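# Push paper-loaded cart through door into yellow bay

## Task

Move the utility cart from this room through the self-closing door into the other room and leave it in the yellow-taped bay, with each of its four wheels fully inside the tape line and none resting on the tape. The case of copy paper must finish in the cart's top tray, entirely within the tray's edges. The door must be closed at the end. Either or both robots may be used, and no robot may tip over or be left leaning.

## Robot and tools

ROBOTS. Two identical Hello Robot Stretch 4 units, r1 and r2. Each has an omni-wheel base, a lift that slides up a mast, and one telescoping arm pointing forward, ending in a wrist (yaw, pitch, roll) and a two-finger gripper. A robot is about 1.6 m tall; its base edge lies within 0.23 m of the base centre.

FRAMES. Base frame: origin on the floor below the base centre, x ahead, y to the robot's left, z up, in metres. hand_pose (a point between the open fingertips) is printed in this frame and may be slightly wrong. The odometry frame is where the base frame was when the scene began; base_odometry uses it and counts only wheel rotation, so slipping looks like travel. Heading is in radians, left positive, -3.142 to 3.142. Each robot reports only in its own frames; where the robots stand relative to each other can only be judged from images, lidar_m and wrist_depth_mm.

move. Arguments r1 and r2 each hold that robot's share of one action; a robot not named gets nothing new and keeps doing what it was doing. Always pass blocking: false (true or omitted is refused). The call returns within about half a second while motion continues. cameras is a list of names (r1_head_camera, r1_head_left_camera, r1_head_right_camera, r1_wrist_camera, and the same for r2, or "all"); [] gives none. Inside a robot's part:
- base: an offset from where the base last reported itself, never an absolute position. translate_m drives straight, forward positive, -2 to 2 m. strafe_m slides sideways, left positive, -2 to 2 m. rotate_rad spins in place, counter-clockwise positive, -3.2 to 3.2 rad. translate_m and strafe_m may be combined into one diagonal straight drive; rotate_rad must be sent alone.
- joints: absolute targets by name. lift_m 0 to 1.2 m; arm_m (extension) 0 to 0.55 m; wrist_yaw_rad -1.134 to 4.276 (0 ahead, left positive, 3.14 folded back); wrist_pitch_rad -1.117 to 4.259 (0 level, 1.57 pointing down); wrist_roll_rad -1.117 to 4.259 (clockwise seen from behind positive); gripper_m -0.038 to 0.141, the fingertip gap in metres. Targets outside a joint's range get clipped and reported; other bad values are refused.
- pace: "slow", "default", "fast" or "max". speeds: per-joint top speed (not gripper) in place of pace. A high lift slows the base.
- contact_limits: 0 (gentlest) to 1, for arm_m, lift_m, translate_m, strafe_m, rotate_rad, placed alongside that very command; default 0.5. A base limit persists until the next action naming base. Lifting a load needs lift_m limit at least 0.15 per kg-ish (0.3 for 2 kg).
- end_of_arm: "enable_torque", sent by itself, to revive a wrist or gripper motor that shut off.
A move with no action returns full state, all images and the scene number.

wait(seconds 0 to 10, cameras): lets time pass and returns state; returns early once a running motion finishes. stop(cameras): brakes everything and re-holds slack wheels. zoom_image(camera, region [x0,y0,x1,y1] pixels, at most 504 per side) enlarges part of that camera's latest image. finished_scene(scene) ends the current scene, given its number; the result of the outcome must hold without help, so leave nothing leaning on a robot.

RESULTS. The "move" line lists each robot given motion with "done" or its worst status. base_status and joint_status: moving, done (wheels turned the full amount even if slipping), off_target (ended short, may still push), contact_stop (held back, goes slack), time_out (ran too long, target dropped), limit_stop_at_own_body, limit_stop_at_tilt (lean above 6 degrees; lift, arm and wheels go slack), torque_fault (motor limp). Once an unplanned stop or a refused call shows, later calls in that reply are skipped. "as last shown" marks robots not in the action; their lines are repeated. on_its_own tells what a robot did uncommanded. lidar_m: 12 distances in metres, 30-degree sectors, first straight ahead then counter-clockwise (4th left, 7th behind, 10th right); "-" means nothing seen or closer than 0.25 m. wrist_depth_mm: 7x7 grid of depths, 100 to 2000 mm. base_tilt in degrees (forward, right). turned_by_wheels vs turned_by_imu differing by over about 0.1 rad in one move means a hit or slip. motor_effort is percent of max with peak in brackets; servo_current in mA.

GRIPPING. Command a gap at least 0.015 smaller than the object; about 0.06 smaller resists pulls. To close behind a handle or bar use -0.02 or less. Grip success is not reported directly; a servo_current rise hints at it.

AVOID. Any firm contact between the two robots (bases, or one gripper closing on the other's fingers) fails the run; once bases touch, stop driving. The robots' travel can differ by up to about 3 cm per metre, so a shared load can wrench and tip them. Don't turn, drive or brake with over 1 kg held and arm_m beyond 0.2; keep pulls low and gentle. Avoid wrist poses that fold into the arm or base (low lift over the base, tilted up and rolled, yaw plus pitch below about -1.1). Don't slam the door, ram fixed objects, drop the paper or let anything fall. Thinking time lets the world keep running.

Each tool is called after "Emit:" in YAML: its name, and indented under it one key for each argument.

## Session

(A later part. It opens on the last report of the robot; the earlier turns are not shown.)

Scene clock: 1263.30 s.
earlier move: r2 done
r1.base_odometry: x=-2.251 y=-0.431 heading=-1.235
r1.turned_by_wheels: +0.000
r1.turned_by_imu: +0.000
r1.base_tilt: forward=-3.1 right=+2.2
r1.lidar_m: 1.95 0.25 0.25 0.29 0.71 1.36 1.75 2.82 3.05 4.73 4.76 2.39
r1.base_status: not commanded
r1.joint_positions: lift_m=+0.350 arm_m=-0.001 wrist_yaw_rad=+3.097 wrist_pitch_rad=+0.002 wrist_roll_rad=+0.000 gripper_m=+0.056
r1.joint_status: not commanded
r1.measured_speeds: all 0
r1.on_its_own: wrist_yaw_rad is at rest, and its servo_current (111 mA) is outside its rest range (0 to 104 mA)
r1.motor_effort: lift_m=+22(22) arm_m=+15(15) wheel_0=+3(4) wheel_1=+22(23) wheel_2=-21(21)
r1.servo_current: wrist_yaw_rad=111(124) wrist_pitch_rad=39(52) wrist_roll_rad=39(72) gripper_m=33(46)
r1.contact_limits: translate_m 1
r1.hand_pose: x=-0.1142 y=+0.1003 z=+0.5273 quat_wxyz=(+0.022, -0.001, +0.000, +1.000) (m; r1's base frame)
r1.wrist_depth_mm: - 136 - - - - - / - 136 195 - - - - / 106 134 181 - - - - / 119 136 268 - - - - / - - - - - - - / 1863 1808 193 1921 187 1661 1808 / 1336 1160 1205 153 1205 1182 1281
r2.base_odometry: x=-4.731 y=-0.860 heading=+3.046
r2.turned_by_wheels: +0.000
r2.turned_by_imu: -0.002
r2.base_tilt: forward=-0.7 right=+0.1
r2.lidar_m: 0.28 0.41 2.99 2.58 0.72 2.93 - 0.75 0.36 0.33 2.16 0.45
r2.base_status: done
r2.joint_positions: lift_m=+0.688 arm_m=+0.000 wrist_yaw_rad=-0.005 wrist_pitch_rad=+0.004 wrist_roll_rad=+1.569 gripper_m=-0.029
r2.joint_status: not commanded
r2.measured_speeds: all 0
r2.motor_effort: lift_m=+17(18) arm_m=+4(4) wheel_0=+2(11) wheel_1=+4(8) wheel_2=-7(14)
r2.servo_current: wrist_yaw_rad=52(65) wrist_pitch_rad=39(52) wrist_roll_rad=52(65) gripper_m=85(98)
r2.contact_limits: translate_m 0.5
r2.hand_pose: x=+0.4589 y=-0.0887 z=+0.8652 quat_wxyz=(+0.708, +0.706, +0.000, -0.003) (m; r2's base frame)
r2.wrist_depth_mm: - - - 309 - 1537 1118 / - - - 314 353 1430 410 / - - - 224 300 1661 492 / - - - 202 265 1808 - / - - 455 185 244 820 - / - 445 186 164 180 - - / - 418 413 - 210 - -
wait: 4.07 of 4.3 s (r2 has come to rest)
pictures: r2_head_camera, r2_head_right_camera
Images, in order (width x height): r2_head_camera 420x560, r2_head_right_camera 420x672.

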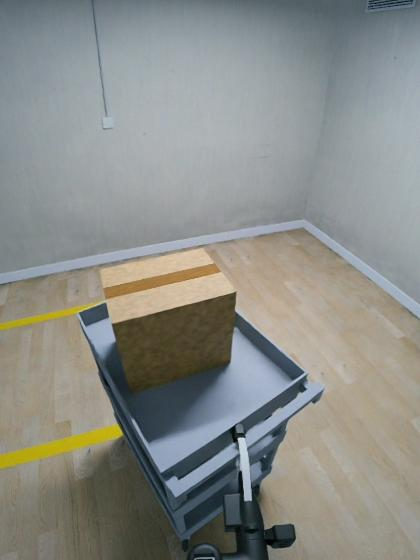

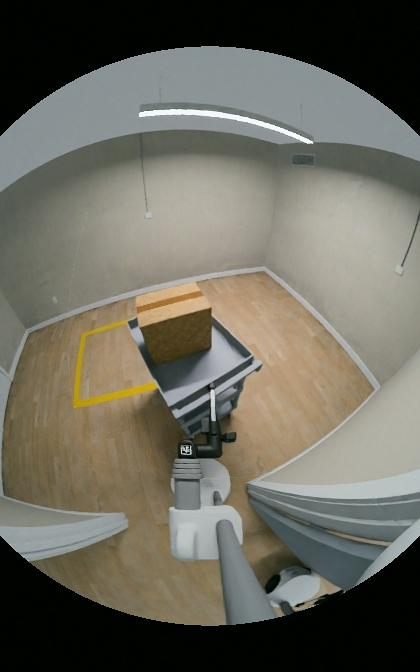

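Emit:
move:
  blocking: false
  r2: {"base": {"translate_m": 0.36, "strafe_m": 0.18}, "pace": "slow", "contact_limits": {"translate_m": 0.5}}
  cameras: []

Emit:
wait:
  seconds: 4.8
  cameras: ["r2_head_camera", "r2_head_left_camera", "r2_head_right_camera"]

Scene clock: 1316.30 s.
move: r2 moving
r1.base_odometry: x=-2.251 y=-0.431 heading=-1.235
r1.turned_by_wheels: +0.000
r1.turned_by_imu: +0.000
r1.base_tilt: forward=-3.1 right=+2.1
r1.lidar_m: 1.95 0.25 0.25 0.30 0.73 1.36 1.72 2.80 3.03 4.71 4.77 2.41
r1.base_status: not commanded
r1.joint_positions: lift_m=+0.350 arm_m=-0.001 wrist_yaw_rad=+3.097 wrist_pitch_rad=+0.002 wrist_roll_rad=+0.000 gripper_m=+0.056
r1.joint_status: not commanded
r1.measured_speeds: all 0
r1.motor_effort: lift_m=+22(22) arm_m=+15(15) wheel_0=+3(4) wheel_1=+22(22) wheel_2=-21(21)
r1.servo_current: wrist_yaw_rad=104(104) wrist_pitch_rad=39(46) wrist_roll_rad=39(59) gripper_m=39(39)
r1.contact_limits: translate_m 1
r1.hand_pose: x=-0.1142 y=+0.1003 z=+0.5273 quat_wxyz=(+0.022, -0.001, +0.000, +1.000) (m; r1's base frame)
r1.wrist_depth_mm: - 136 - - - - - / - 135 194 - - - - / 106 134 182 - - - - / 119 137 270 - - - - / - - - - - - - / 1808 1808 193 1863 187 1618 1756 / 1366 1160 1205 154 1229 1160 1308
r2.base_odometry: x=-4.744 y=-0.865 heading=+3.046
r2.turned_by_wheels: -0.001
r2.turned_by_imu: +0.000
r2.base_tilt: forward=-0.6 right=+0.1
r2.lidar_m: 0.30 0.43 2.99 2.58 0.72 2.96 - 0.75 0.36 0.33 2.17 0.46
r2.base_status: translate_m moving; strafe_m moving
r2.joint_positions: lift_m=+0.688 arm_m=+0.000 wrist_yaw_rad=-0.007 wrist_pitch_rad=+0.004 wrist_roll_rad=+1.569 gripper_m=-0.029
r2.joint_status: not commanded
r2.measured_speeds: translate_m=+0.049 strafe_m=+0.024 rotate_rad=+0.000 lift_m=+0.000 arm_m=+0.000 wrist_yaw_rad=-0.009 wrist_pitch_rad=+0.000 wrist_roll_rad=+0.000
r2.motor_effort: lift_m=+17(18) arm_m=+4(4) wheel_0=+0(5) wheel_1=+8(9) wheel_2=-14(16)
r2.servo_current: wrist_yaw_rad=52(59) wrist_pitch_rad=39(46) wrist_roll_rad=59(59) gripper_m=91(98)
r2.contact_limits: translate_m 0.5
r2.hand_pose: x=+0.4587 y=-0.0894 z=+0.8652 quat_wxyz=(+0.708, +0.706, -0.001, -0.004) (m; r2's base frame)
r2.wrist_depth_mm: - - - 312 - 1576 1098 / - - - 315 357 1430 382 / - - - 225 300 1661 496 / - - - 202 265 1808 - / - - 455 183 243 798 - / - 442 186 165 180 - - / - 413 415 - 209 133 -
pictures: none
No camera images: "cameras" was empty.

Scene clock: 1321.00 s.
earlier move: r2 done
r1.base_odometry: x=-2.251 y=-0.431 heading=-1.235
r1.turned_by_wheels: +0.000
r1.turned_by_imu: +0.000
r1.base_tilt: forward=-3.1 right=+2.1
r1.lidar_m: 1.96 0.25 0.25 0.29 0.70 1.37 1.75 2.79 3.04 4.74 4.77 2.40
r1.base_status: not commanded
r1.joint_positions: lift_m=+0.350 arm_m=-0.001 wrist_yaw_rad=+3.097 wrist_pitch_rad=+0.002 wrist_roll_rad=+0.000 gripper_m=+0.056
r1.joint_status: not commanded
r1.measured_speeds: all 0
r1.motor_effort: lift_m=+22(22) arm_m=+15(15) wheel_0=+3(4) wheel_1=+22(23) wheel_2=-21(21)
r1.servo_current: wrist_yaw_rad=104(117) wrist_pitch_rad=39(52) wrist_roll_rad=39(72) gripper_m=33(52)
r1.contact_limits: translate_m 1
r1.hand_pose: x=-0.1142 y=+0.1003 z=+0.5273 quat_wxyz=(+0.022, -0.001, +0.000, +1.000) (m; r1's base frame)
r1.wrist_depth_mm: - 135 - - - - - / - 136 195 - - - - / 106 134 180 - - - - / 119 136 270 - - - - / - - - - - - - / 1921 1863 193 1808 187 1661 1808 / 1308 1205 1205 153 1255 1205 1308
r2.base_odometry: x=-5.106 y=-1.004 heading=+3.046
r2.turned_by_wheels: +0.000
r2.turned_by_imu: -0.002
r2.base_tilt: forward=-0.7 right=+0.1
r2.lidar_m: 0.34 0.61 2.57 2.54 1.24 0.83 - 0.75 0.65 0.99 2.23 0.44
r2.base_status: done
r2.joint_positions: lift_m=+0.688 arm_m=+0.000 wrist_yaw_rad=-0.008 wrist_pitch_rad=+0.004 wrist_roll_rad=+1.569 gripper_m=-0.029
r2.joint_status: not commanded
r2.measured_speeds: all 0
r2.motor_effort: lift_m=+18(18) arm_m=+4(5) wheel_0=+1(6) wheel_1=+3(9) wheel_2=-9(18)
r2.servo_current: wrist_yaw_rad=65(72) wrist_pitch_rad=46(52) wrist_roll_rad=59(65) gripper_m=91(98)
r2.contact_limits: translate_m 0.5
r2.hand_pose: x=+0.4585 y=-0.0898 z=+0.8652 quat_wxyz=(+0.708, +0.706, -0.002, -0.004) (m; r2's base frame)
r2.wrist_depth_mm: - - - 287 304 1366 402 / - - - 211 282 1618 492 / - - - 200 265 1756 - / - - 455 187 252 788 - / - 452 449 179 236 820 - / - 442 185 167 178 - - / - 136 436 - 217 - -
wait: 4.70 of 4.8 s (r2 has come to rest)
pictures: r2_head_camera, r2_head_left_camera, r2_head_right_camera
Images, in order (width x height): r2_head_camera 420x560, r2_head_left_camera 420x672, r2_head_right_camera 420x672.

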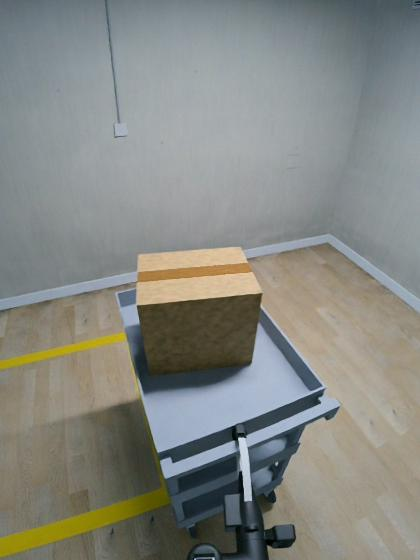

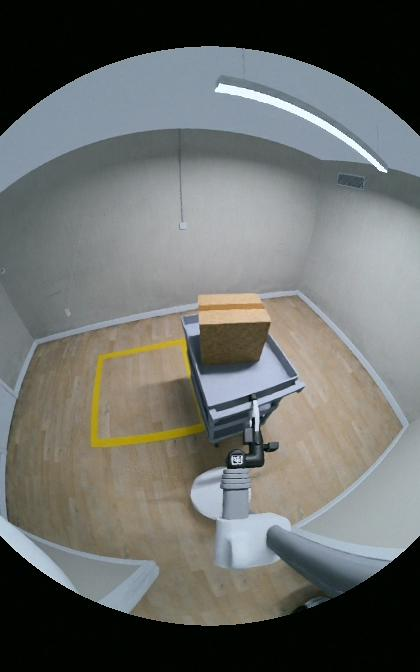

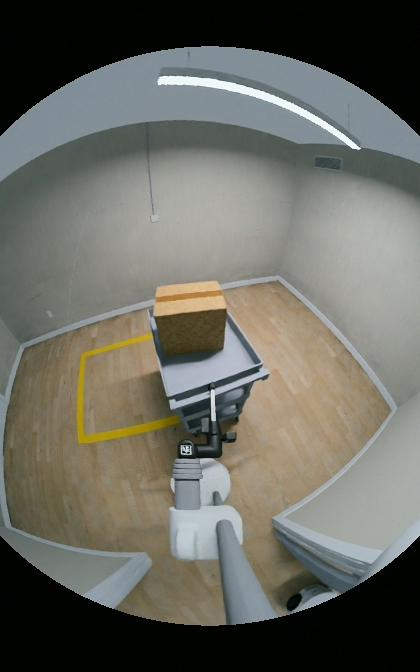

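Emit:
wait:
  seconds: 0
  cameras: ["r2_head_camera","r2_head_left_camera","r1_head_camera"]

Scene clock: 1343.93 s.
r1.base_odometry: x=-2.251 y=-0.431 heading=-1.235
r1.turned_by_wheels: +0.000
r1.turned_by_imu: +0.000
r1.base_tilt: forward=-3.1 right=+2.1
r1.lidar_m: 1.95 0.25 0.25 0.28 0.76 1.36 1.72 2.80 3.05 4.73 4.78 2.40
r1.base_status: not commanded
r1.joint_positions: lift_m=+0.350 arm_m=-0.001 wrist_yaw_rad=+3.097 wrist_pitch_rad=+0.002 wrist_roll_rad=+0.000 gripper_m=+0.056
r1.joint_status: not commanded
r1.measured_speeds: all 0
r1.motor_effort: lift_m=+22(22) arm_m=+15(15) wheel_0=+3(4) wheel_1=+22(23) wheel_2=-21(21)
r1.servo_current: wrist_yaw_rad=104(117) wrist_pitch_rad=39(52) wrist_roll_rad=59(72) gripper_m=33(52)
r1.contact_limits: translate_m 1
r1.hand_pose: x=-0.1142 y=+0.1003 z=+0.5273 quat_wxyz=(+0.022, -0.001, +0.000, +1.000) (m; r1's base frame)
r1.wrist_depth_mm: - 136 - - - - - / - 136 195 - - - - / 106 134 181 - - - - / 119 136 270 - - - - / - - - - - - - / 1808 1863 193 1863 187 1661 1808 / 1336 1205 1182 153 1281 1138 1281
r2.base_odometry: x=-5.106 y=-1.004 heading=+3.046
r2.turned_by_wheels: +0.000
r2.turned_by_imu: +0.000
r2.base_tilt: forward=-0.6 right=+0.1
r2.lidar_m: 0.33 0.62 2.56 2.51 1.21 0.84 - 0.73 0.64 0.99 2.22 0.43
r2.base_status: done
r2.joint_positions: lift_m=+0.688 arm_m=+0.000 wrist_yaw_rad=-0.008 wrist_pitch_rad=+0.004 wrist_roll_rad=+1.569 gripper_m=-0.029
r2.joint_status: not commanded
r2.measured_speeds: all 0
r2.motor_effort: lift_m=+18(18) arm_m=+4(5) wheel_0=+1(6) wheel_1=+3(9) wheel_2=-9(18)
r2.servo_current: wrist_yaw_rad=59(72) wrist_pitch_rad=39(52) wrist_roll_rad=46(65) gripper_m=91(98)
r2.contact_limits: translate_m 0.5
r2.hand_pose: x=+0.4585 y=-0.0898 z=+0.8652 quat_wxyz=(+0.708, +0.706, -0.002, -0.004) (m; r2's base frame)
r2.wrist_depth_mm: - - - 287 304 1336 399 / - - - 212 282 1661 492 / - - - 199 265 1808 - / - - 462 187 252 809 - / - 449 449 179 237 820 - / - 445 185 168 178 - - / - 136 436 - 216 - -
pictures: r1_head_camera, r2_head_camera, r2_head_left_camera
Images, in order (width x height): r1_head_camera 420x560, r2_head_camera 420x560, r2_head_left_camera 420x672.

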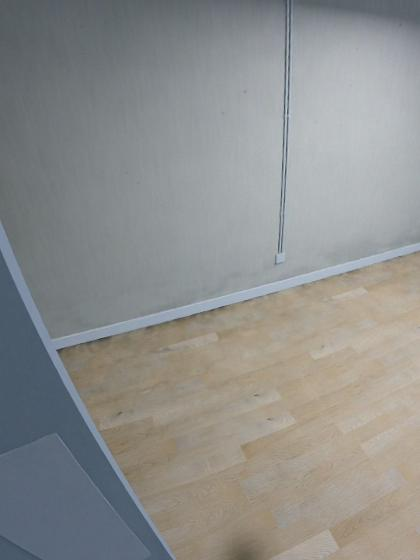

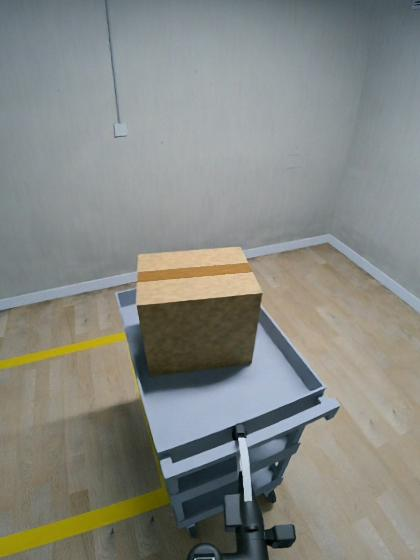

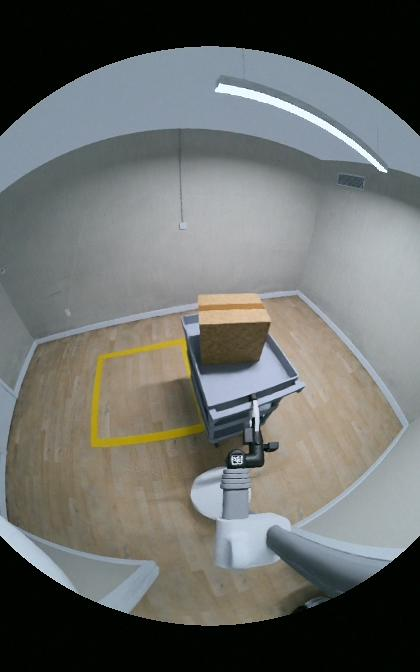

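Emit:
zoom_image:
  camera: "r2_head_camera"
  region: [60, 300, 360, 560]

Emit:
zoom_image:
  camera: "r2_head_left_camera"
  region: [60, 280, 360, 500]

Scaled by 1.680 from the camera's 420x560 image, which has a finer 1200x1600 frame.

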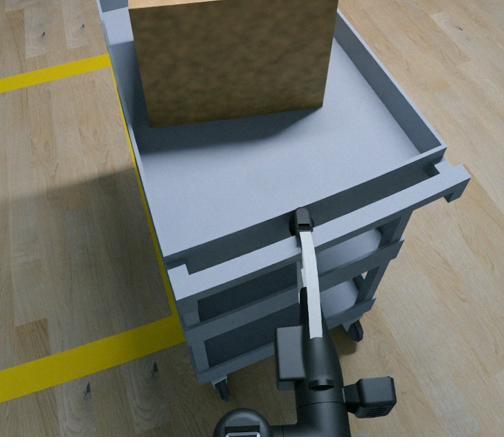

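Scaled by 1.680 from the camera's 420x672 image, which has a finer 600x960 frame.

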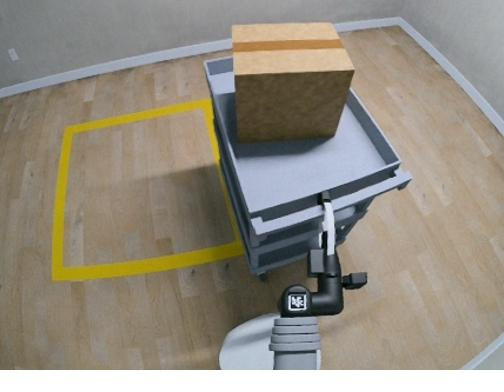

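Emit:
move:
  r2: {"base": {"translate_m": 0.22, "strafe_m": 0.88}, "joints": {"wrist_yaw_rad": -0.75}, "speeds": {"wrist_yaw_rad": 0.085}, "pace": "slow", "contact_limits": {"translate_m": 0.6, "strafe_m": 0.6}}
  blocking: false

Emit:
wait:
  seconds: 4
  cameras: ["r2_head_camera","r2_head_left_camera"]

r2: "contact_limits": translate_m and strafe_m are given together and make one move, which takes one limit: state it under one of them only
Scene clock: 1504.47 s.
r1.base_odometry: x=-2.251 y=-0.431 heading=-1.235
r1.turned_by_wheels: +0.000
r1.turned_by_imu: +0.000
r1.base_tilt: forward=-3.1 right=+2.1
r1.lidar_m: 1.96 0.25 0.25 0.29 0.74 1.37 1.73 2.78 3.05 4.75 4.76 2.40
r1.base_status: not commanded
r1.joint_positions: lift_m=+0.350 arm_m=-0.001 wrist_yaw_rad=+3.097 wrist_pitch_rad=+0.002 wrist_roll_rad=+0.000 gripper_m=+0.056
r1.joint_status: not commanded
r1.measured_speeds: all 0
r1.motor_effort: lift_m=+22(22) arm_m=+15(15) wheel_0=+3(4) wheel_1=+22(23) wheel_2=-21(21)
r1.servo_current: wrist_yaw_rad=98(117) wrist_pitch_rad=39(52) wrist_roll_rad=52(72) gripper_m=39(52)
r1.contact_limits: translate_m 1
r1.hand_pose: x=-0.1142 y=+0.1003 z=+0.5273 quat_wxyz=(+0.022, -0.001, +0.000, +1.000) (m; r1's base frame)
r1.wrist_depth_mm: - 136 - - - - - / - 136 195 - - - - / 106 134 181 - - - - / 119 136 268 - - - - / - - - - - - - / 1756 1921 193 1808 188 1618 1756 / 1308 1182 1182 153 1255 1182 1308
r2.base_odometry: x=-5.106 y=-1.004 heading=+3.046
r2.turned_by_wheels: +0.000
r2.turned_by_imu: +0.000
r2.base_tilt: forward=-0.7 right=+0.1
r2.lidar_m: 0.33 0.60 2.58 2.52 1.22 0.85 - 0.75 0.64 1.02 2.24 0.47
r2.base_status: done
r2.joint_positions: lift_m=+0.688 arm_m=+0.000 wrist_yaw_rad=-0.008 wrist_pitch_rad=+0.004 wrist_roll_rad=+1.569 gripper_m=-0.029
r2.joint_status: not commanded
r2.measured_speeds: all 0
r2.motor_effort: lift_m=+18(18) arm_m=+4(5) wheel_0=+1(6) wheel_1=+3(9) wheel_2=-9(18)
r2.servo_current: wrist_yaw_rad=65(72) wrist_pitch_rad=39(52) wrist_roll_rad=39(65) gripper_m=91(98)
r2.contact_limits: translate_m 0.5
r2.hand_pose: x=+0.4585 y=-0.0898 z=+0.8652 quat_wxyz=(+0.708, +0.706, -0.002, -0.004) (m; r2's base frame)
r2.wrist_depth_mm: - - - 286 303 1366 399 / - - - 211 281 1618 496 / - - - 200 266 1756 - / - - 455 187 252 820 - / - 452 449 180 237 820 - / - 442 185 168 179 - - / - 136 436 - 218 - -
pictures: none

not run: a call was refused earlier in this reply.

Emit:
move:
  r2: {"base": {"translate_m": 0.22, "strafe_m": 0.88}, "joints": {"wrist_yaw_rad": -0.75}, "speeds": {"wrist_yaw_rad": 0.085}, "pace": "slow", "contact_limits": {"translate_m": 0.6}}
  blocking: false

Emit:
wait:
  seconds: 4
  cameras: ["r2_head_camera","r2_head_left_camera"]

Scene clock: 1510.33 s.
move: r2 moving
r1.base_odometry: x=-2.251 y=-0.431 heading=-1.235
r1.turned_by_wheels: +0.000
r1.turned_by_imu: +0.000
r1.base_tilt: forward=-3.1 right=+2.2
r1.lidar_m: 1.97 0.25 0.25 0.27 0.74 1.37 1.74 2.81 3.06 4.76 4.78 2.39
r1.base_status: not commanded
r1.joint_positions: lift_m=+0.350 arm_m=-0.001 wrist_yaw_rad=+3.097 wrist_pitch_rad=+0.002 wrist_roll_rad=+0.000 gripper_m=+0.056
r1.joint_status: not commanded
r1.measured_speeds: all 0
r1.motor_effort: lift_m=+22(22) arm_m=+15(15) wheel_0=+3(4) wheel_1=+22(22) wheel_2=-21(21)
r1.servo_current: wrist_yaw_rad=104(104) wrist_pitch_rad=46(52) wrist_roll_rad=52(59) gripper_m=39(46)
r1.contact_limits: translate_m 1
r1.hand_pose: x=-0.1142 y=+0.1003 z=+0.5273 quat_wxyz=(+0.022, -0.001, +0.000, +1.000) (m; r1's base frame)
r1.wrist_depth_mm: - 136 - - - - - / - 135 195 - - - - / 106 134 180 - - - - / 119 136 268 - - - - / - - - - - - - / 1863 1808 194 1863 187 1661 1756 / 1336 1160 1182 153 1255 1182 1308
r2.base_odometry: x=-5.110 y=-1.016 heading=+3.045
r2.turned_by_wheels: -0.001
r2.turned_by_imu: -0.001
r2.base_tilt: forward=-0.7 right=+0.1
r2.lidar_m: 0.33 0.70 2.55 2.52 1.21 0.85 - 0.72 0.65 1.04 2.23 0.46
r2.base_status: translate_m moving; strafe_m moving
r2.joint_positions: lift_m=+0.688 arm_m=+0.000 wrist_yaw_rad=-0.040 wrist_pitch_rad=+0.004 wrist_roll_rad=+1.569 gripper_m=-0.029
r2.joint_status: wrist_yaw_rad moving
r2.measured_speeds: translate_m=+0.012 strafe_m=+0.050 rotate_rad=-0.001 lift_m=+0.000 arm_m=+0.000 wrist_yaw_rad=-0.097 wrist_pitch_rad=+0.000 wrist_roll_rad=+0.000
r2.motor_effort: lift_m=+17(18) arm_m=+4(4) wheel_0=-11(13) wheel_1=+7(9) wheel_2=-9(11)
r2.servo_current: wrist_yaw_rad=65(78) wrist_pitch_rad=39(46) wrist_roll_rad=39(59) gripper_m=85(91)
r2.contact_limits: translate_m 0.6
r2.hand_pose: x=+0.4555 y=-0.0989 z=+0.8652 quat_wxyz=(+0.708, +0.706, -0.013, -0.015) (m; r2's base frame)
r2.wrist_depth_mm: - - - 296 320 1336 332 / - - - 217 289 1708 492 / - - - 202 270 1808 - / - - 462 189 254 820 - / - 452 452 181 236 820 - / - 442 185 167 180 - - / - 136 433 - - - -
pictures: none

Scene clock: 1514.33 s.
earlier move: r2 moving
r1.base_odometry: x=-2.251 y=-0.431 heading=-1.235
r1.turned_by_wheels: +0.000
r1.turned_by_imu: +0.000
r1.base_tilt: forward=-3.1 right=+2.1
r1.lidar_m: 1.97 0.25 0.25 0.29 0.74 1.35 1.72 2.80 3.04 4.74 4.79 2.43
r1.base_status: not commanded
r1.joint_positions: lift_m=+0.350 arm_m=-0.001 wrist_yaw_rad=+3.097 wrist_pitch_rad=+0.002 wrist_roll_rad=+0.000 gripper_m=+0.056
r1.joint_status: not commanded
r1.measured_speeds: all 0
r1.motor_effort: lift_m=+22(22) arm_m=+15(15) wheel_0=+4(4) wheel_1=+22(22) wheel_2=-21(21)
r1.servo_current: wrist_yaw_rad=104(117) wrist_pitch_rad=39(52) wrist_roll_rad=46(72) gripper_m=39(46)
r1.contact_limits: translate_m 1
r1.hand_pose: x=-0.1142 y=+0.1003 z=+0.5273 quat_wxyz=(+0.022, -0.001, +0.000, +1.000) (m; r1's base frame)
r1.wrist_depth_mm: - 136 - - - - - / - 136 195 - - - - / 106 134 181 - - - - / 119 136 268 - - - - / - - - - - - - / 1808 1863 195 1808 187 1708 1808 / 1308 1182 1205 154 1255 1160 1281
r2.base_odometry: x=-5.241 y=-1.383 heading=+3.045
r2.turned_by_wheels: +0.000
r2.turned_by_imu: +0.000
r2.base_tilt: forward=-0.7 right=+0.1
r2.lidar_m: 0.36 2.03 2.29 2.16 1.72 0.93 0.78 1.80 1.02 1.40 0.46 0.39
r2.base_status: translate_m moving; strafe_m moving
r2.joint_positions: lift_m=+0.688 arm_m=+0.000 wrist_yaw_rad=-0.374 wrist_pitch_rad=+0.004 wrist_roll_rad=+1.569 gripper_m=-0.029
r2.joint_status: wrist_yaw_rad moving
r2.measured_speeds: translate_m=+0.026 strafe_m=+0.098 rotate_rad=+0.002 lift_m=+0.000 arm_m=+0.000 wrist_yaw_rad=-0.085 wrist_pitch_rad=+0.000 wrist_roll_rad=+0.000
r2.motor_effort: lift_m=+18(18) arm_m=+4(4) wheel_0=-8(14) wheel_1=+6(9) wheel_2=-5(11)
r2.servo_current: wrist_yaw_rad=65(91) wrist_pitch_rad=52(52) wrist_roll_rad=39(65) gripper_m=85(98)
r2.contact_limits: translate_m 0.6
r2.hand_pose: x=+0.4074 y=-0.1867 z=+0.8651 quat_wxyz=(+0.695, +0.694, -0.130, -0.133) (m; r2's base frame)
r2.wrist_depth_mm: - - - 200 268 1618 1229 / - - - 194 257 1661 492 / - - - 186 249 820 - / - 449 452 181 241 - - / - 452 452 177 234 820 - / - 452 185 170 178 - - / - 136 452 - 223 - -
wait: 4.00 s; no rest
pictures: r2_head_camera, r2_head_left_camera
Images, in order (width x height): r2_head_camera 420x560, r2_head_left_camera 420x672.

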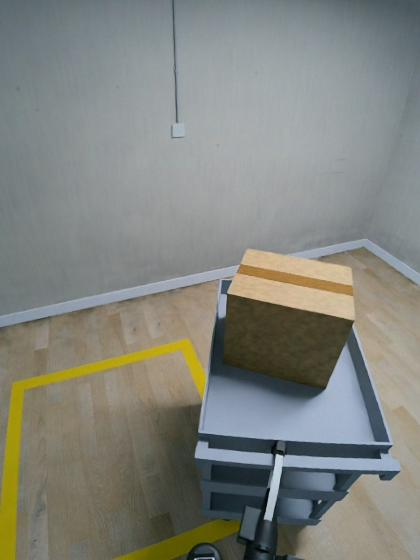

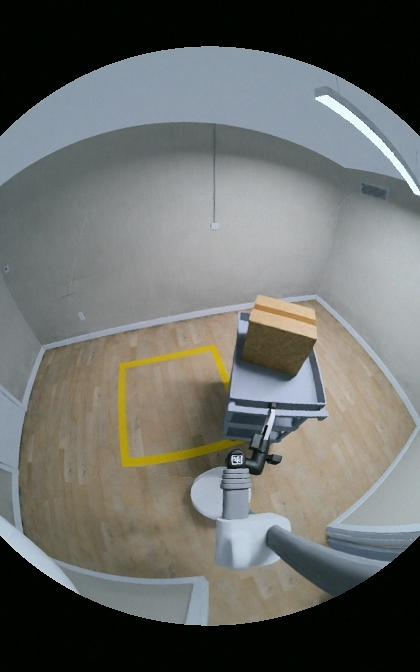

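Emit:
wait:
  seconds: 6
  cameras: ["r2_head_camera","r2_head_left_camera"]

Scene clock: 1520.13 s.
earlier move: r2 done
r1.base_odometry: x=-2.251 y=-0.431 heading=-1.235
r1.turned_by_wheels: +0.000
r1.turned_by_imu: +0.000
r1.base_tilt: forward=-3.1 right=+2.1
r1.lidar_m: 1.96 0.25 0.25 0.29 0.74 1.35 1.72 2.81 3.06 4.71 4.77 2.41
r1.base_status: not commanded
r1.joint_positions: lift_m=+0.350 arm_m=-0.001 wrist_yaw_rad=+3.097 wrist_pitch_rad=+0.002 wrist_roll_rad=+0.000 gripper_m=+0.056
r1.joint_status: not commanded
r1.measured_speeds: all 0
r1.motor_effort: lift_m=+22(22) arm_m=+15(15) wheel_0=+3(4) wheel_1=+22(23) wheel_2=-21(21)
r1.servo_current: wrist_yaw_rad=85(117) wrist_pitch_rad=46(52) wrist_roll_rad=46(72) gripper_m=46(52)
r1.contact_limits: translate_m 1
r1.hand_pose: x=-0.1142 y=+0.1003 z=+0.5273 quat_wxyz=(+0.022, -0.001, +0.000, +1.000) (m; r1's base frame)
r1.wrist_depth_mm: - 136 - - - - - / - 136 195 - - - - / 106 135 180 - - - - / 118 136 268 - - - - / - - - - - - - / 1863 1863 193 1863 187 1618 1708 / 1308 1182 1182 153 1255 1160 1255
r2.base_odometry: x=-5.409 y=-1.859 heading=+3.045
r2.turned_by_wheels: +0.000
r2.turned_by_imu: +0.000
r2.base_tilt: forward=-0.7 right=+0.1
r2.lidar_m: 0.41 1.76 2.01 1.74 1.72 1.24 1.01 1.00 1.51 0.39 0.33 0.36
r2.base_status: done
r2.joint_positions: lift_m=+0.688 arm_m=+0.000 wrist_yaw_rad=-0.750 wrist_pitch_rad=+0.004 wrist_roll_rad=+1.569 gripper_m=-0.029
r2.joint_status: all done
r2.measured_speeds: all 0
r2.motor_effort: lift_m=+17(18) arm_m=+4(4) wheel_0=-4(14) wheel_1=+4(9) wheel_2=-8(11)
r2.servo_current: wrist_yaw_rad=46(156) wrist_pitch_rad=52(52) wrist_roll_rad=46(65) gripper_m=91(98)
r2.contact_limits: translate_m 0.6
r2.hand_pose: x=+0.3223 y=-0.2605 z=+0.8650 quat_wxyz=(+0.658, +0.658, -0.257, -0.261) (m; r2's base frame)
r2.wrist_depth_mm: - - - 166 225 1661 - / - - - 167 227 741 - / - 430 430 167 229 831 - / - 449 442 228 229 831 - / - 469 466 169 230 - - / - - 185 170 178 - - / - 143 - - - 1576 488
wait: 3.37 of 6 s (r2 has come to rest)
pictures: r2_head_camera, r2_head_left_camera
Images, in order (width x height): r2_head_camera 420x560, r2_head_left_camera 420x672.

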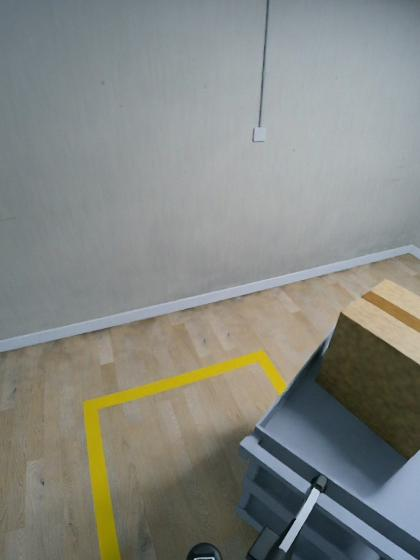

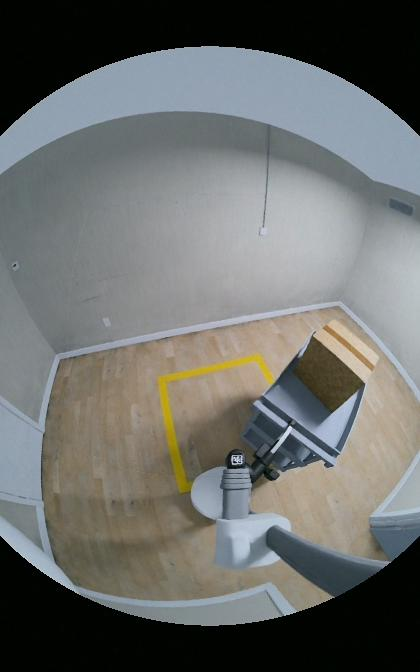

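Emit:
move:
  r2: {"base": {"translate_m": 0.234, "strafe_m": 0.75}, "joints": {"wrist_yaw_rad": -1.1}, "speeds": {"wrist_yaw_rad": 0.05}, "pace": "slow", "contact_limits": {"translate_m": 0.6}}
  blocking: false

Emit:
wait:
  seconds: 4.5
  cameras: ["r2_head_camera","r2_head_left_camera"]

Emit:
wait:
  seconds: 6
  cameras: ["r2_head_camera","r2_head_left_camera","r2_head_right_camera"]

Scene clock: 1552.47 s.
move: r2 moving
r1: as last shown
r1.lidar_m: 1.93 0.25 0.25 0.27 0.73 1.36 1.75 2.80 3.07 4.74 4.77 2.42
r1.motor_effort: lift_m=+22(22) arm_m=+15(15) wheel_0=+3(4) wheel_1=+22(22) wheel_2=-21(21)
r1.servo_current: wrist_yaw_rad=85(124) wrist_pitch_rad=46(46) wrist_roll_rad=46(59) gripper_m=39(46)
r1.contact_limits: translate_m 1
r1.wrist_depth_mm: - 136 - - - - - / - 135 194 - - - - / 106 134 181 - - - - / 119 136 268 - - - - / - - - - - - - / 1863 1808 193 1863 187 1661 1808 / 1336 1182 1205 153 1255 1205 1281
r2.base_odometry: x=-5.414 y=-1.871 heading=+3.045
r2.turned_by_wheels: -0.001
r2.turned_by_imu: +0.000
r2.base_tilt: forward=-0.7 right=+0.0
r2.lidar_m: 0.42 1.76 2.00 1.73 1.73 1.27 1.02 1.01 1.53 0.38 0.35 0.35
r2.base_status: translate_m moving; strafe_m moving
r2.joint_positions: lift_m=+0.688 arm_m=+0.000 wrist_yaw_rad=-0.769 wrist_pitch_rad=+0.004 wrist_roll_rad=+1.569 gripper_m=-0.029
r2.joint_status: wrist_yaw_rad moving
r2.measured_speeds: translate_m=+0.015 strafe_m=+0.047 rotate_rad=+0.000 lift_m=+0.000 arm_m=+0.000 wrist_yaw_rad=-0.045 wrist_pitch_rad=+0.000 wrist_roll_rad=+0.000
r2.motor_effort: lift_m=+18(18) arm_m=+4(4) wheel_0=-9(12) wheel_1=+7(9) wheel_2=-7(9)
r2.servo_current: wrist_yaw_rad=39(78) wrist_pitch_rad=46(52) wrist_roll_rad=39(59) gripper_m=85(91)
r2.contact_limits: translate_m 0.6
r2.hand_pose: x=+0.3174 y=-0.2633 z=+0.8650 quat_wxyz=(+0.656, +0.655, -0.263, -0.267) (m; r2's base frame)
r2.wrist_depth_mm: - - - 167 226 1618 - / - - - 167 227 759 - / - 430 430 168 228 842 - / - 452 449 229 229 831 - / - 469 462 169 230 842 - / - - 185 170 179 - - / - - - - - 1499 488
pictures: none

Scene clock: 1556.97 s.
earlier move: r2 moving
r1.base_odometry: x=-2.251 y=-0.431 heading=-1.235
r1.turned_by_wheels: +0.000
r1.turned_by_imu: +0.000
r1.base_tilt: forward=-3.1 right=+2.1
r1.lidar_m: 1.94 0.25 0.25 0.28 0.72 1.33 1.75 2.80 3.05 4.73 4.78 2.40
r1.base_status: not commanded
r1.joint_positions: lift_m=+0.350 arm_m=-0.001 wrist_yaw_rad=+3.097 wrist_pitch_rad=+0.002 wrist_roll_rad=+0.000 gripper_m=+0.056
r1.joint_status: not commanded
r1.measured_speeds: all 0
r1.motor_effort: lift_m=+22(22) arm_m=+15(15) wheel_0=+3(4) wheel_1=+22(23) wheel_2=-21(21)
r1.servo_current: wrist_yaw_rad=98(124) wrist_pitch_rad=39(52) wrist_roll_rad=39(72) gripper_m=39(52)
r1.contact_limits: translate_m 1
r1.hand_pose: x=-0.1142 y=+0.1003 z=+0.5273 quat_wxyz=(+0.022, -0.001, +0.000, +1.000) (m; r1's base frame)
r1.wrist_depth_mm: - 135 - - - - - / - 136 195 - - - - / 106 134 181 - - - - / 119 136 270 - - - - / - - - - - - - / 1756 1863 194 1756 187 1708 1756 / 1308 1160 1182 153 1255 1205 1281
r2.base_odometry: x=-5.585 y=-2.275 heading=+3.044
r2.turned_by_wheels: +0.000
r2.turned_by_imu: +0.000
r2.base_tilt: forward=-0.6 right=+0.1
r2.lidar_m: 1.53 1.53 1.72 1.37 1.35 1.55 1.30 1.27 1.94 0.29 0.28 0.36
r2.base_status: translate_m moving; strafe_m moving
r2.joint_positions: lift_m=+0.688 arm_m=+0.000 wrist_yaw_rad=-0.997 wrist_pitch_rad=+0.004 wrist_roll_rad=+1.569 gripper_m=-0.029
r2.joint_status: wrist_yaw_rad moving
r2.measured_speeds: translate_m=+0.031 strafe_m=+0.096 rotate_rad=-0.004 lift_m=+0.000 arm_m=+0.000 wrist_yaw_rad=-0.052 wrist_pitch_rad=+0.000 wrist_roll_rad=+0.000
r2.motor_effort: lift_m=+18(18) arm_m=+4(4) wheel_0=-6(13) wheel_1=+5(9) wheel_2=-9(11)
r2.servo_current: wrist_yaw_rad=91(91) wrist_pitch_rad=52(52) wrist_roll_rad=65(65) gripper_m=91(98)
r2.contact_limits: translate_m 0.6
r2.hand_pose: x=+0.2542 y=-0.2896 z=+0.8650 quat_wxyz=(+0.621, +0.621, -0.336, -0.340) (m; r2's base frame)
r2.wrist_depth_mm: - - - 138 195 - - / - 394 397 144 202 750 - / - 427 424 150 208 - - / - 466 455 156 218 - - / - - 492 162 226 - - / - - 184 169 179 1464 496 / - - - - - 1576 1138
wait: 4.50 s; no rest
pictures: r2_head_camera, r2_head_left_camera
Images, in order (width x height): r2_head_camera 420x560, r2_head_left_camera 420x672.

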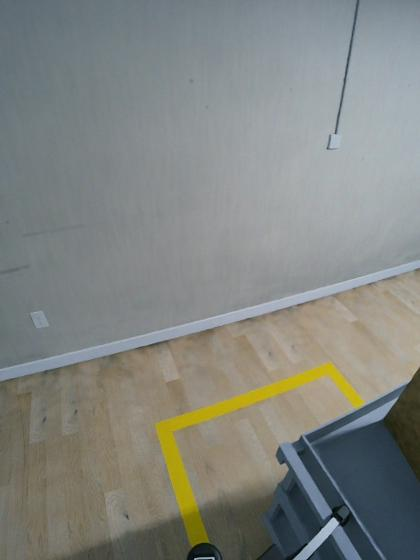

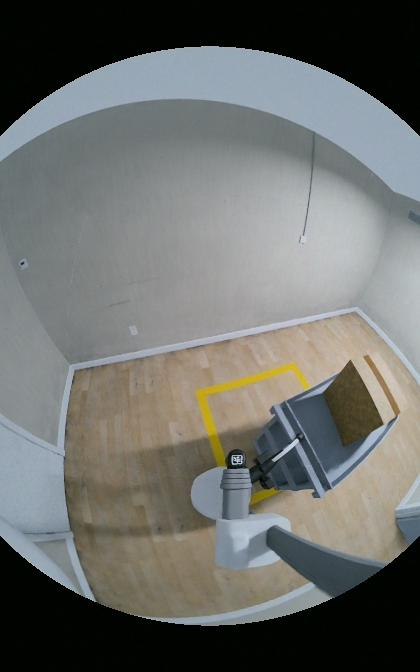

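Scene clock: 1561.07 s.
earlier move: r2 done
r1.base_odometry: x=-2.251 y=-0.431 heading=-1.235
r1.turned_by_wheels: +0.000
r1.turned_by_imu: +0.000
r1.base_tilt: forward=-3.1 right=+2.1
r1.lidar_m: 1.95 0.25 0.25 0.28 0.74 1.37 1.74 2.81 3.08 4.72 4.76 2.43
r1.base_status: not commanded
r1.joint_positions: lift_m=+0.350 arm_m=-0.001 wrist_yaw_rad=+3.097 wrist_pitch_rad=+0.002 wrist_roll_rad=+0.000 gripper_m=+0.056
r1.joint_status: not commanded
r1.measured_speeds: all 0
r1.motor_effort: lift_m=+22(22) arm_m=+15(15) wheel_0=+4(4) wheel_1=+22(23) wheel_2=-21(21)
r1.servo_current: wrist_yaw_rad=98(124) wrist_pitch_rad=39(52) wrist_roll_rad=52(72) gripper_m=39(52)
r1.contact_limits: translate_m 1
r1.hand_pose: x=-0.1142 y=+0.1003 z=+0.5273 quat_wxyz=(+0.022, -0.001, +0.000, +1.000) (m; r1's base frame)
r1.wrist_depth_mm: - 136 - - - - - / - 136 195 - - - - / 106 135 181 - - - - / 119 136 268 - - - - / - - - - - - - / 1863 1808 193 1808 187 1661 1756 / 1336 1160 1182 153 1255 1160 1336
r2.base_odometry: x=-5.715 y=-2.583 heading=+3.044
r2.turned_by_wheels: +0.000
r2.turned_by_imu: +0.000
r2.base_tilt: forward=-0.7 right=+0.1
r2.lidar_m: 1.33 1.32 1.34 1.07 1.10 1.24 1.49 1.48 2.28 0.25 0.25 0.37
r2.base_status: done
r2.joint_positions: lift_m=+0.688 arm_m=+0.000 wrist_yaw_rad=-1.103 wrist_pitch_rad=+0.005 wrist_roll_rad=+1.569 gripper_m=-0.029
r2.joint_status: all done
r2.measured_speeds: all 0
r2.motor_effort: lift_m=+18(18) arm_m=+4(4) wheel_0=-5(13) wheel_1=+4(9) wheel_2=-9(11)
r2.servo_current: wrist_yaw_rad=52(111) wrist_pitch_rad=39(52) wrist_roll_rad=26(65) gripper_m=98(98)
r2.contact_limits: translate_m 0.6
r2.hand_pose: x=+0.2228 y=-0.2968 z=+0.8649 quat_wxyz=(+0.602, +0.602, -0.369, -0.372) (m; r2's base frame)
r2.wrist_depth_mm: - 347 347 105 162 - - / - 384 384 116 174 - - / - 436 430 123 188 - - / - - 488 134 203 - - / - - - 148 222 1537 508 / - - 185 161 180 1464 1160 / - - - - 268 324 322
wait: 4.10 of 6 s (r2 has come to rest)
pictures: r2_head_camera, r2_head_left_camera, r2_head_right_camera
Images, in order (width x height): r2_head_camera 420x560, r2_head_left_camera 420x672, r2_head_right_camera 420x672.

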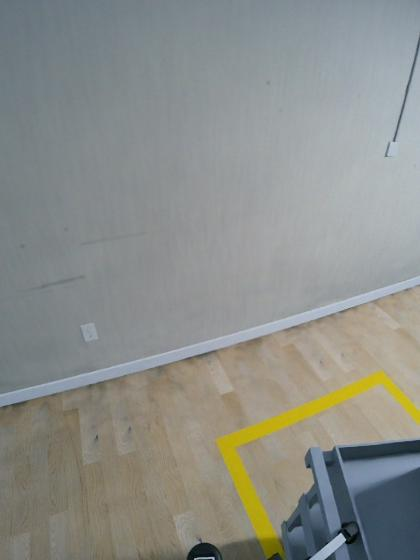

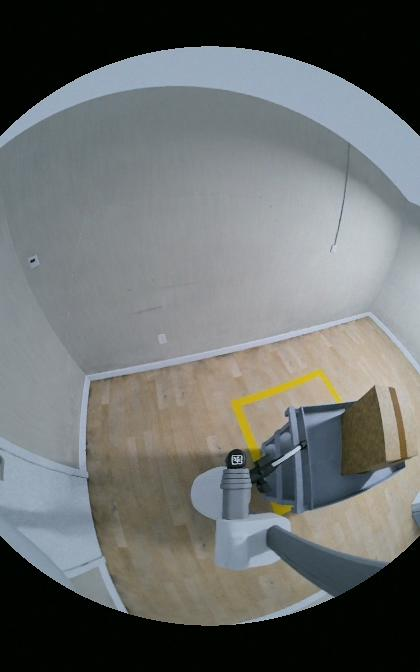

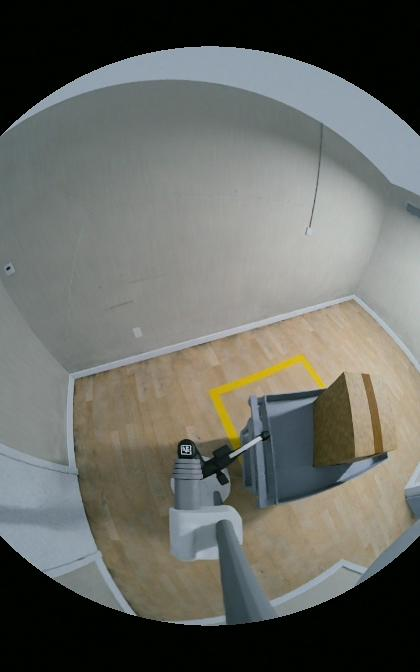

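Emit:
zoom_image:
  camera: "r2_head_right_camera"
  region: [180, 340, 420, 540]

Emit:
zoom_image:
  camera: "r2_head_left_camera"
  region: [200, 350, 420, 540]

Emit:
zoom_image:
  camera: "r2_head_camera"
  region: [180, 340, 420, 560]

Scaled by 2.100 from the camera's 420x672 image, which has a finer 600x960 frame.

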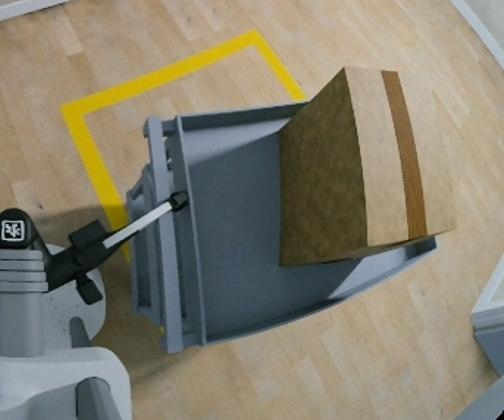

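Scaled by 2.291 from the camera's 420x672 image, which has a finer 600x960 frame.

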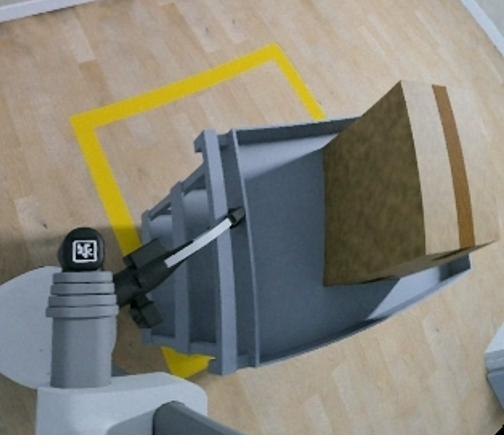

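Scaled by 2.100 from the camera's 420x560 image, which has a finer 1200x1600 frame.

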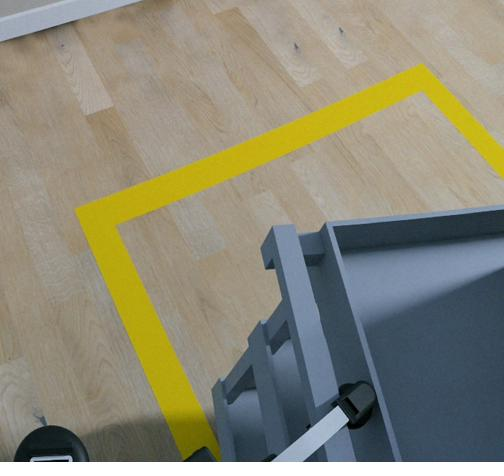

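Emit:
move:
  r2: {"joints": {"gripper_m": 0.12}}
  blocking: false

Emit:
wait:
  seconds: 1.5
  cameras: ["r2_head_camera","r2_wrist_camera"]

Scene clock: 1637.43 s.
move: r2 moving
r1: as last shown
r1.lidar_m: 1.95 0.25 0.25 0.29 0.75 1.38 1.72 2.77 3.01 4.73 4.77 2.41
r1.motor_effort: lift_m=+22(22) arm_m=+15(15) wheel_0=+3(4) wheel_1=+22(22) wheel_2=-21(21)
r1.servo_current: wrist_yaw_rad=104(104) wrist_pitch_rad=46(46) wrist_roll_rad=52(59) gripper_m=39(46)
r1.contact_limits: translate_m 1
r1.wrist_depth_mm: - 136 - - - - - / - 135 195 - - - - / 106 135 180 - - - - / 119 136 268 - - - - / - - - - - - - / 1756 1756 194 1808 187 1661 1756 / 1336 1160 1205 153 1281 1160 1308
r2.base_odometry: x=-5.715 y=-2.583 heading=+3.045
r2.turned_by_wheels: +0.000
r2.turned_by_imu: +0.001
r2.base_tilt: forward=-0.7 right=+0.0
r2.lidar_m: 1.34 1.32 1.36 1.07 1.07 1.24 1.48 1.46 2.31 0.25 0.25 0.37
r2.base_status: not commanded
r2.joint_positions: lift_m=+0.688 arm_m=+0.000 wrist_yaw_rad=-1.104 wrist_pitch_rad=+0.005 wrist_roll_rad=+1.569 gripper_m=-0.003
r2.joint_status: gripper_m moving
r2.measured_speeds: translate_m=+0.000 strafe_m=+0.000 rotate_rad=+0.001 lift_m=+0.000 arm_m=+0.000 wrist_yaw_rad=+0.000 wrist_pitch_rad=+0.000 wrist_roll_rad=+0.000
r2.motor_effort: lift_m=+18(18) arm_m=+4(4) wheel_0=-2(6) wheel_1=+4(4) wheel_2=-8(9)
r2.servo_current: wrist_yaw_rad=52(52) wrist_pitch_rad=39(46) wrist_roll_rad=39(52) gripper_m=104(104)
r2.contact_limits: translate_m 0.6
r2.hand_pose: x=+0.2226 y=-0.2969 z=+0.8649 quat_wxyz=(+0.602, +0.602, -0.369, -0.373) (m; r2's base frame)
r2.wrist_depth_mm: - 351 349 106 163 - - / - 384 389 118 176 - - / - 439 436 125 190 - - / - - 492 136 206 - - / - - - 151 225 1576 508 / - - 187 164 182 1576 1182 / - - - - 317 324 325
pictures: none

Scene clock: 1638.93 s.
earlier move: r2 moving
r1.base_odometry: x=-2.251 y=-0.431 heading=-1.235
r1.turned_by_wheels: +0.000
r1.turned_by_imu: +0.000
r1.base_tilt: forward=-3.1 right=+2.1
r1.lidar_m: 1.94 0.25 0.25 0.30 0.72 1.36 1.75 2.79 3.06 4.72 4.78 2.38
r1.base_status: not commanded
r1.joint_positions: lift_m=+0.350 arm_m=-0.001 wrist_yaw_rad=+3.097 wrist_pitch_rad=+0.002 wrist_roll_rad=+0.000 gripper_m=+0.056
r1.joint_status: not commanded
r1.measured_speeds: all 0
r1.motor_effort: lift_m=+22(22) arm_m=+15(15) wheel_0=+3(4) wheel_1=+22(22) wheel_2=-21(21)
r1.servo_current: wrist_yaw_rad=104(117) wrist_pitch_rad=39(52) wrist_roll_rad=59(59) gripper_m=39(46)
r1.contact_limits: translate_m 1
r1.hand_pose: x=-0.1142 y=+0.1003 z=+0.5273 quat_wxyz=(+0.022, -0.001, +0.000, +1.000) (m; r1's base frame)
r1.wrist_depth_mm: - 135 - - - - - / - 135 195 - - - - / 106 134 181 - - - - / 119 136 268 - - - - / - - - - - - - / 1808 1863 193 1808 187 1708 1756 / 1308 1160 1160 153 1255 1182 1308
r2.base_odometry: x=-5.715 y=-2.583 heading=+3.045
r2.turned_by_wheels: +0.000
r2.turned_by_imu: +0.001
r2.base_tilt: forward=-0.7 right=+0.1
r2.lidar_m: 1.34 1.33 1.38 1.08 1.10 1.24 1.48 1.44 2.31 0.25 0.25 0.37
r2.base_status: not commanded
r2.joint_positions: lift_m=+0.688 arm_m=+0.000 wrist_yaw_rad=-1.104 wrist_pitch_rad=+0.005 wrist_roll_rad=+1.569 gripper_m=+0.120
r2.joint_status: gripper_m moving
r2.measured_speeds: all 0
r2.motor_effort: lift_m=+18(18) arm_m=+4(4) wheel_0=+2(6) wheel_1=+2(4) wheel_2=-6(9)
r2.servo_current: wrist_yaw_rad=52(59) wrist_pitch_rad=46(52) wrist_roll_rad=46(65) gripper_m=52(124)
r2.contact_limits: translate_m 0.6
r2.hand_pose: x=+0.2226 y=-0.2969 z=+0.8649 quat_wxyz=(+0.602, +0.602, -0.369, -0.373) (m; r2's base frame)
r2.wrist_depth_mm: - 362 355 115 173 - - / - 394 397 126 183 - - / - 455 442 136 198 - - / - - 504 147 215 - - / - - - 158 235 1576 504 / - - 192 175 184 1618 1182 / - - 158 - 276 324 330
wait: 1.50 s; no rest
pictures: r2_head_camera, r2_wrist_camera
Images, in order (width x height): r2_head_camera 420x560, r2_wrist_camera 616x392.

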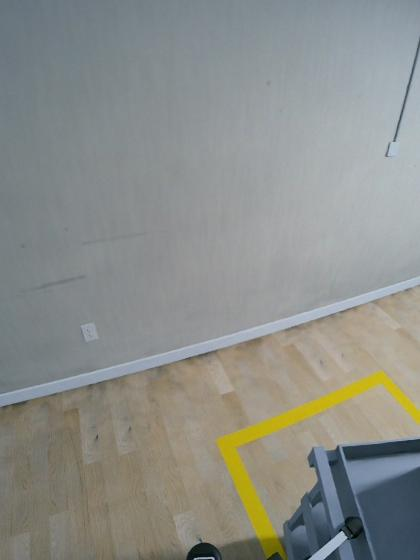

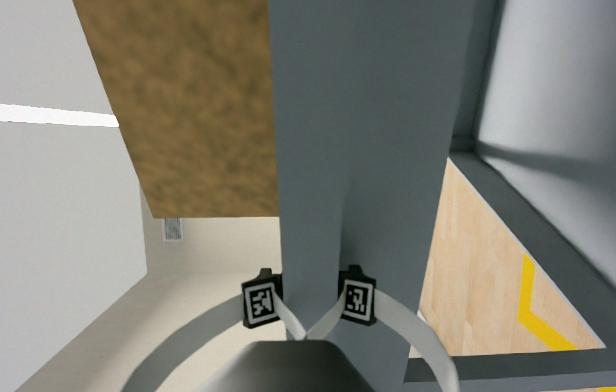

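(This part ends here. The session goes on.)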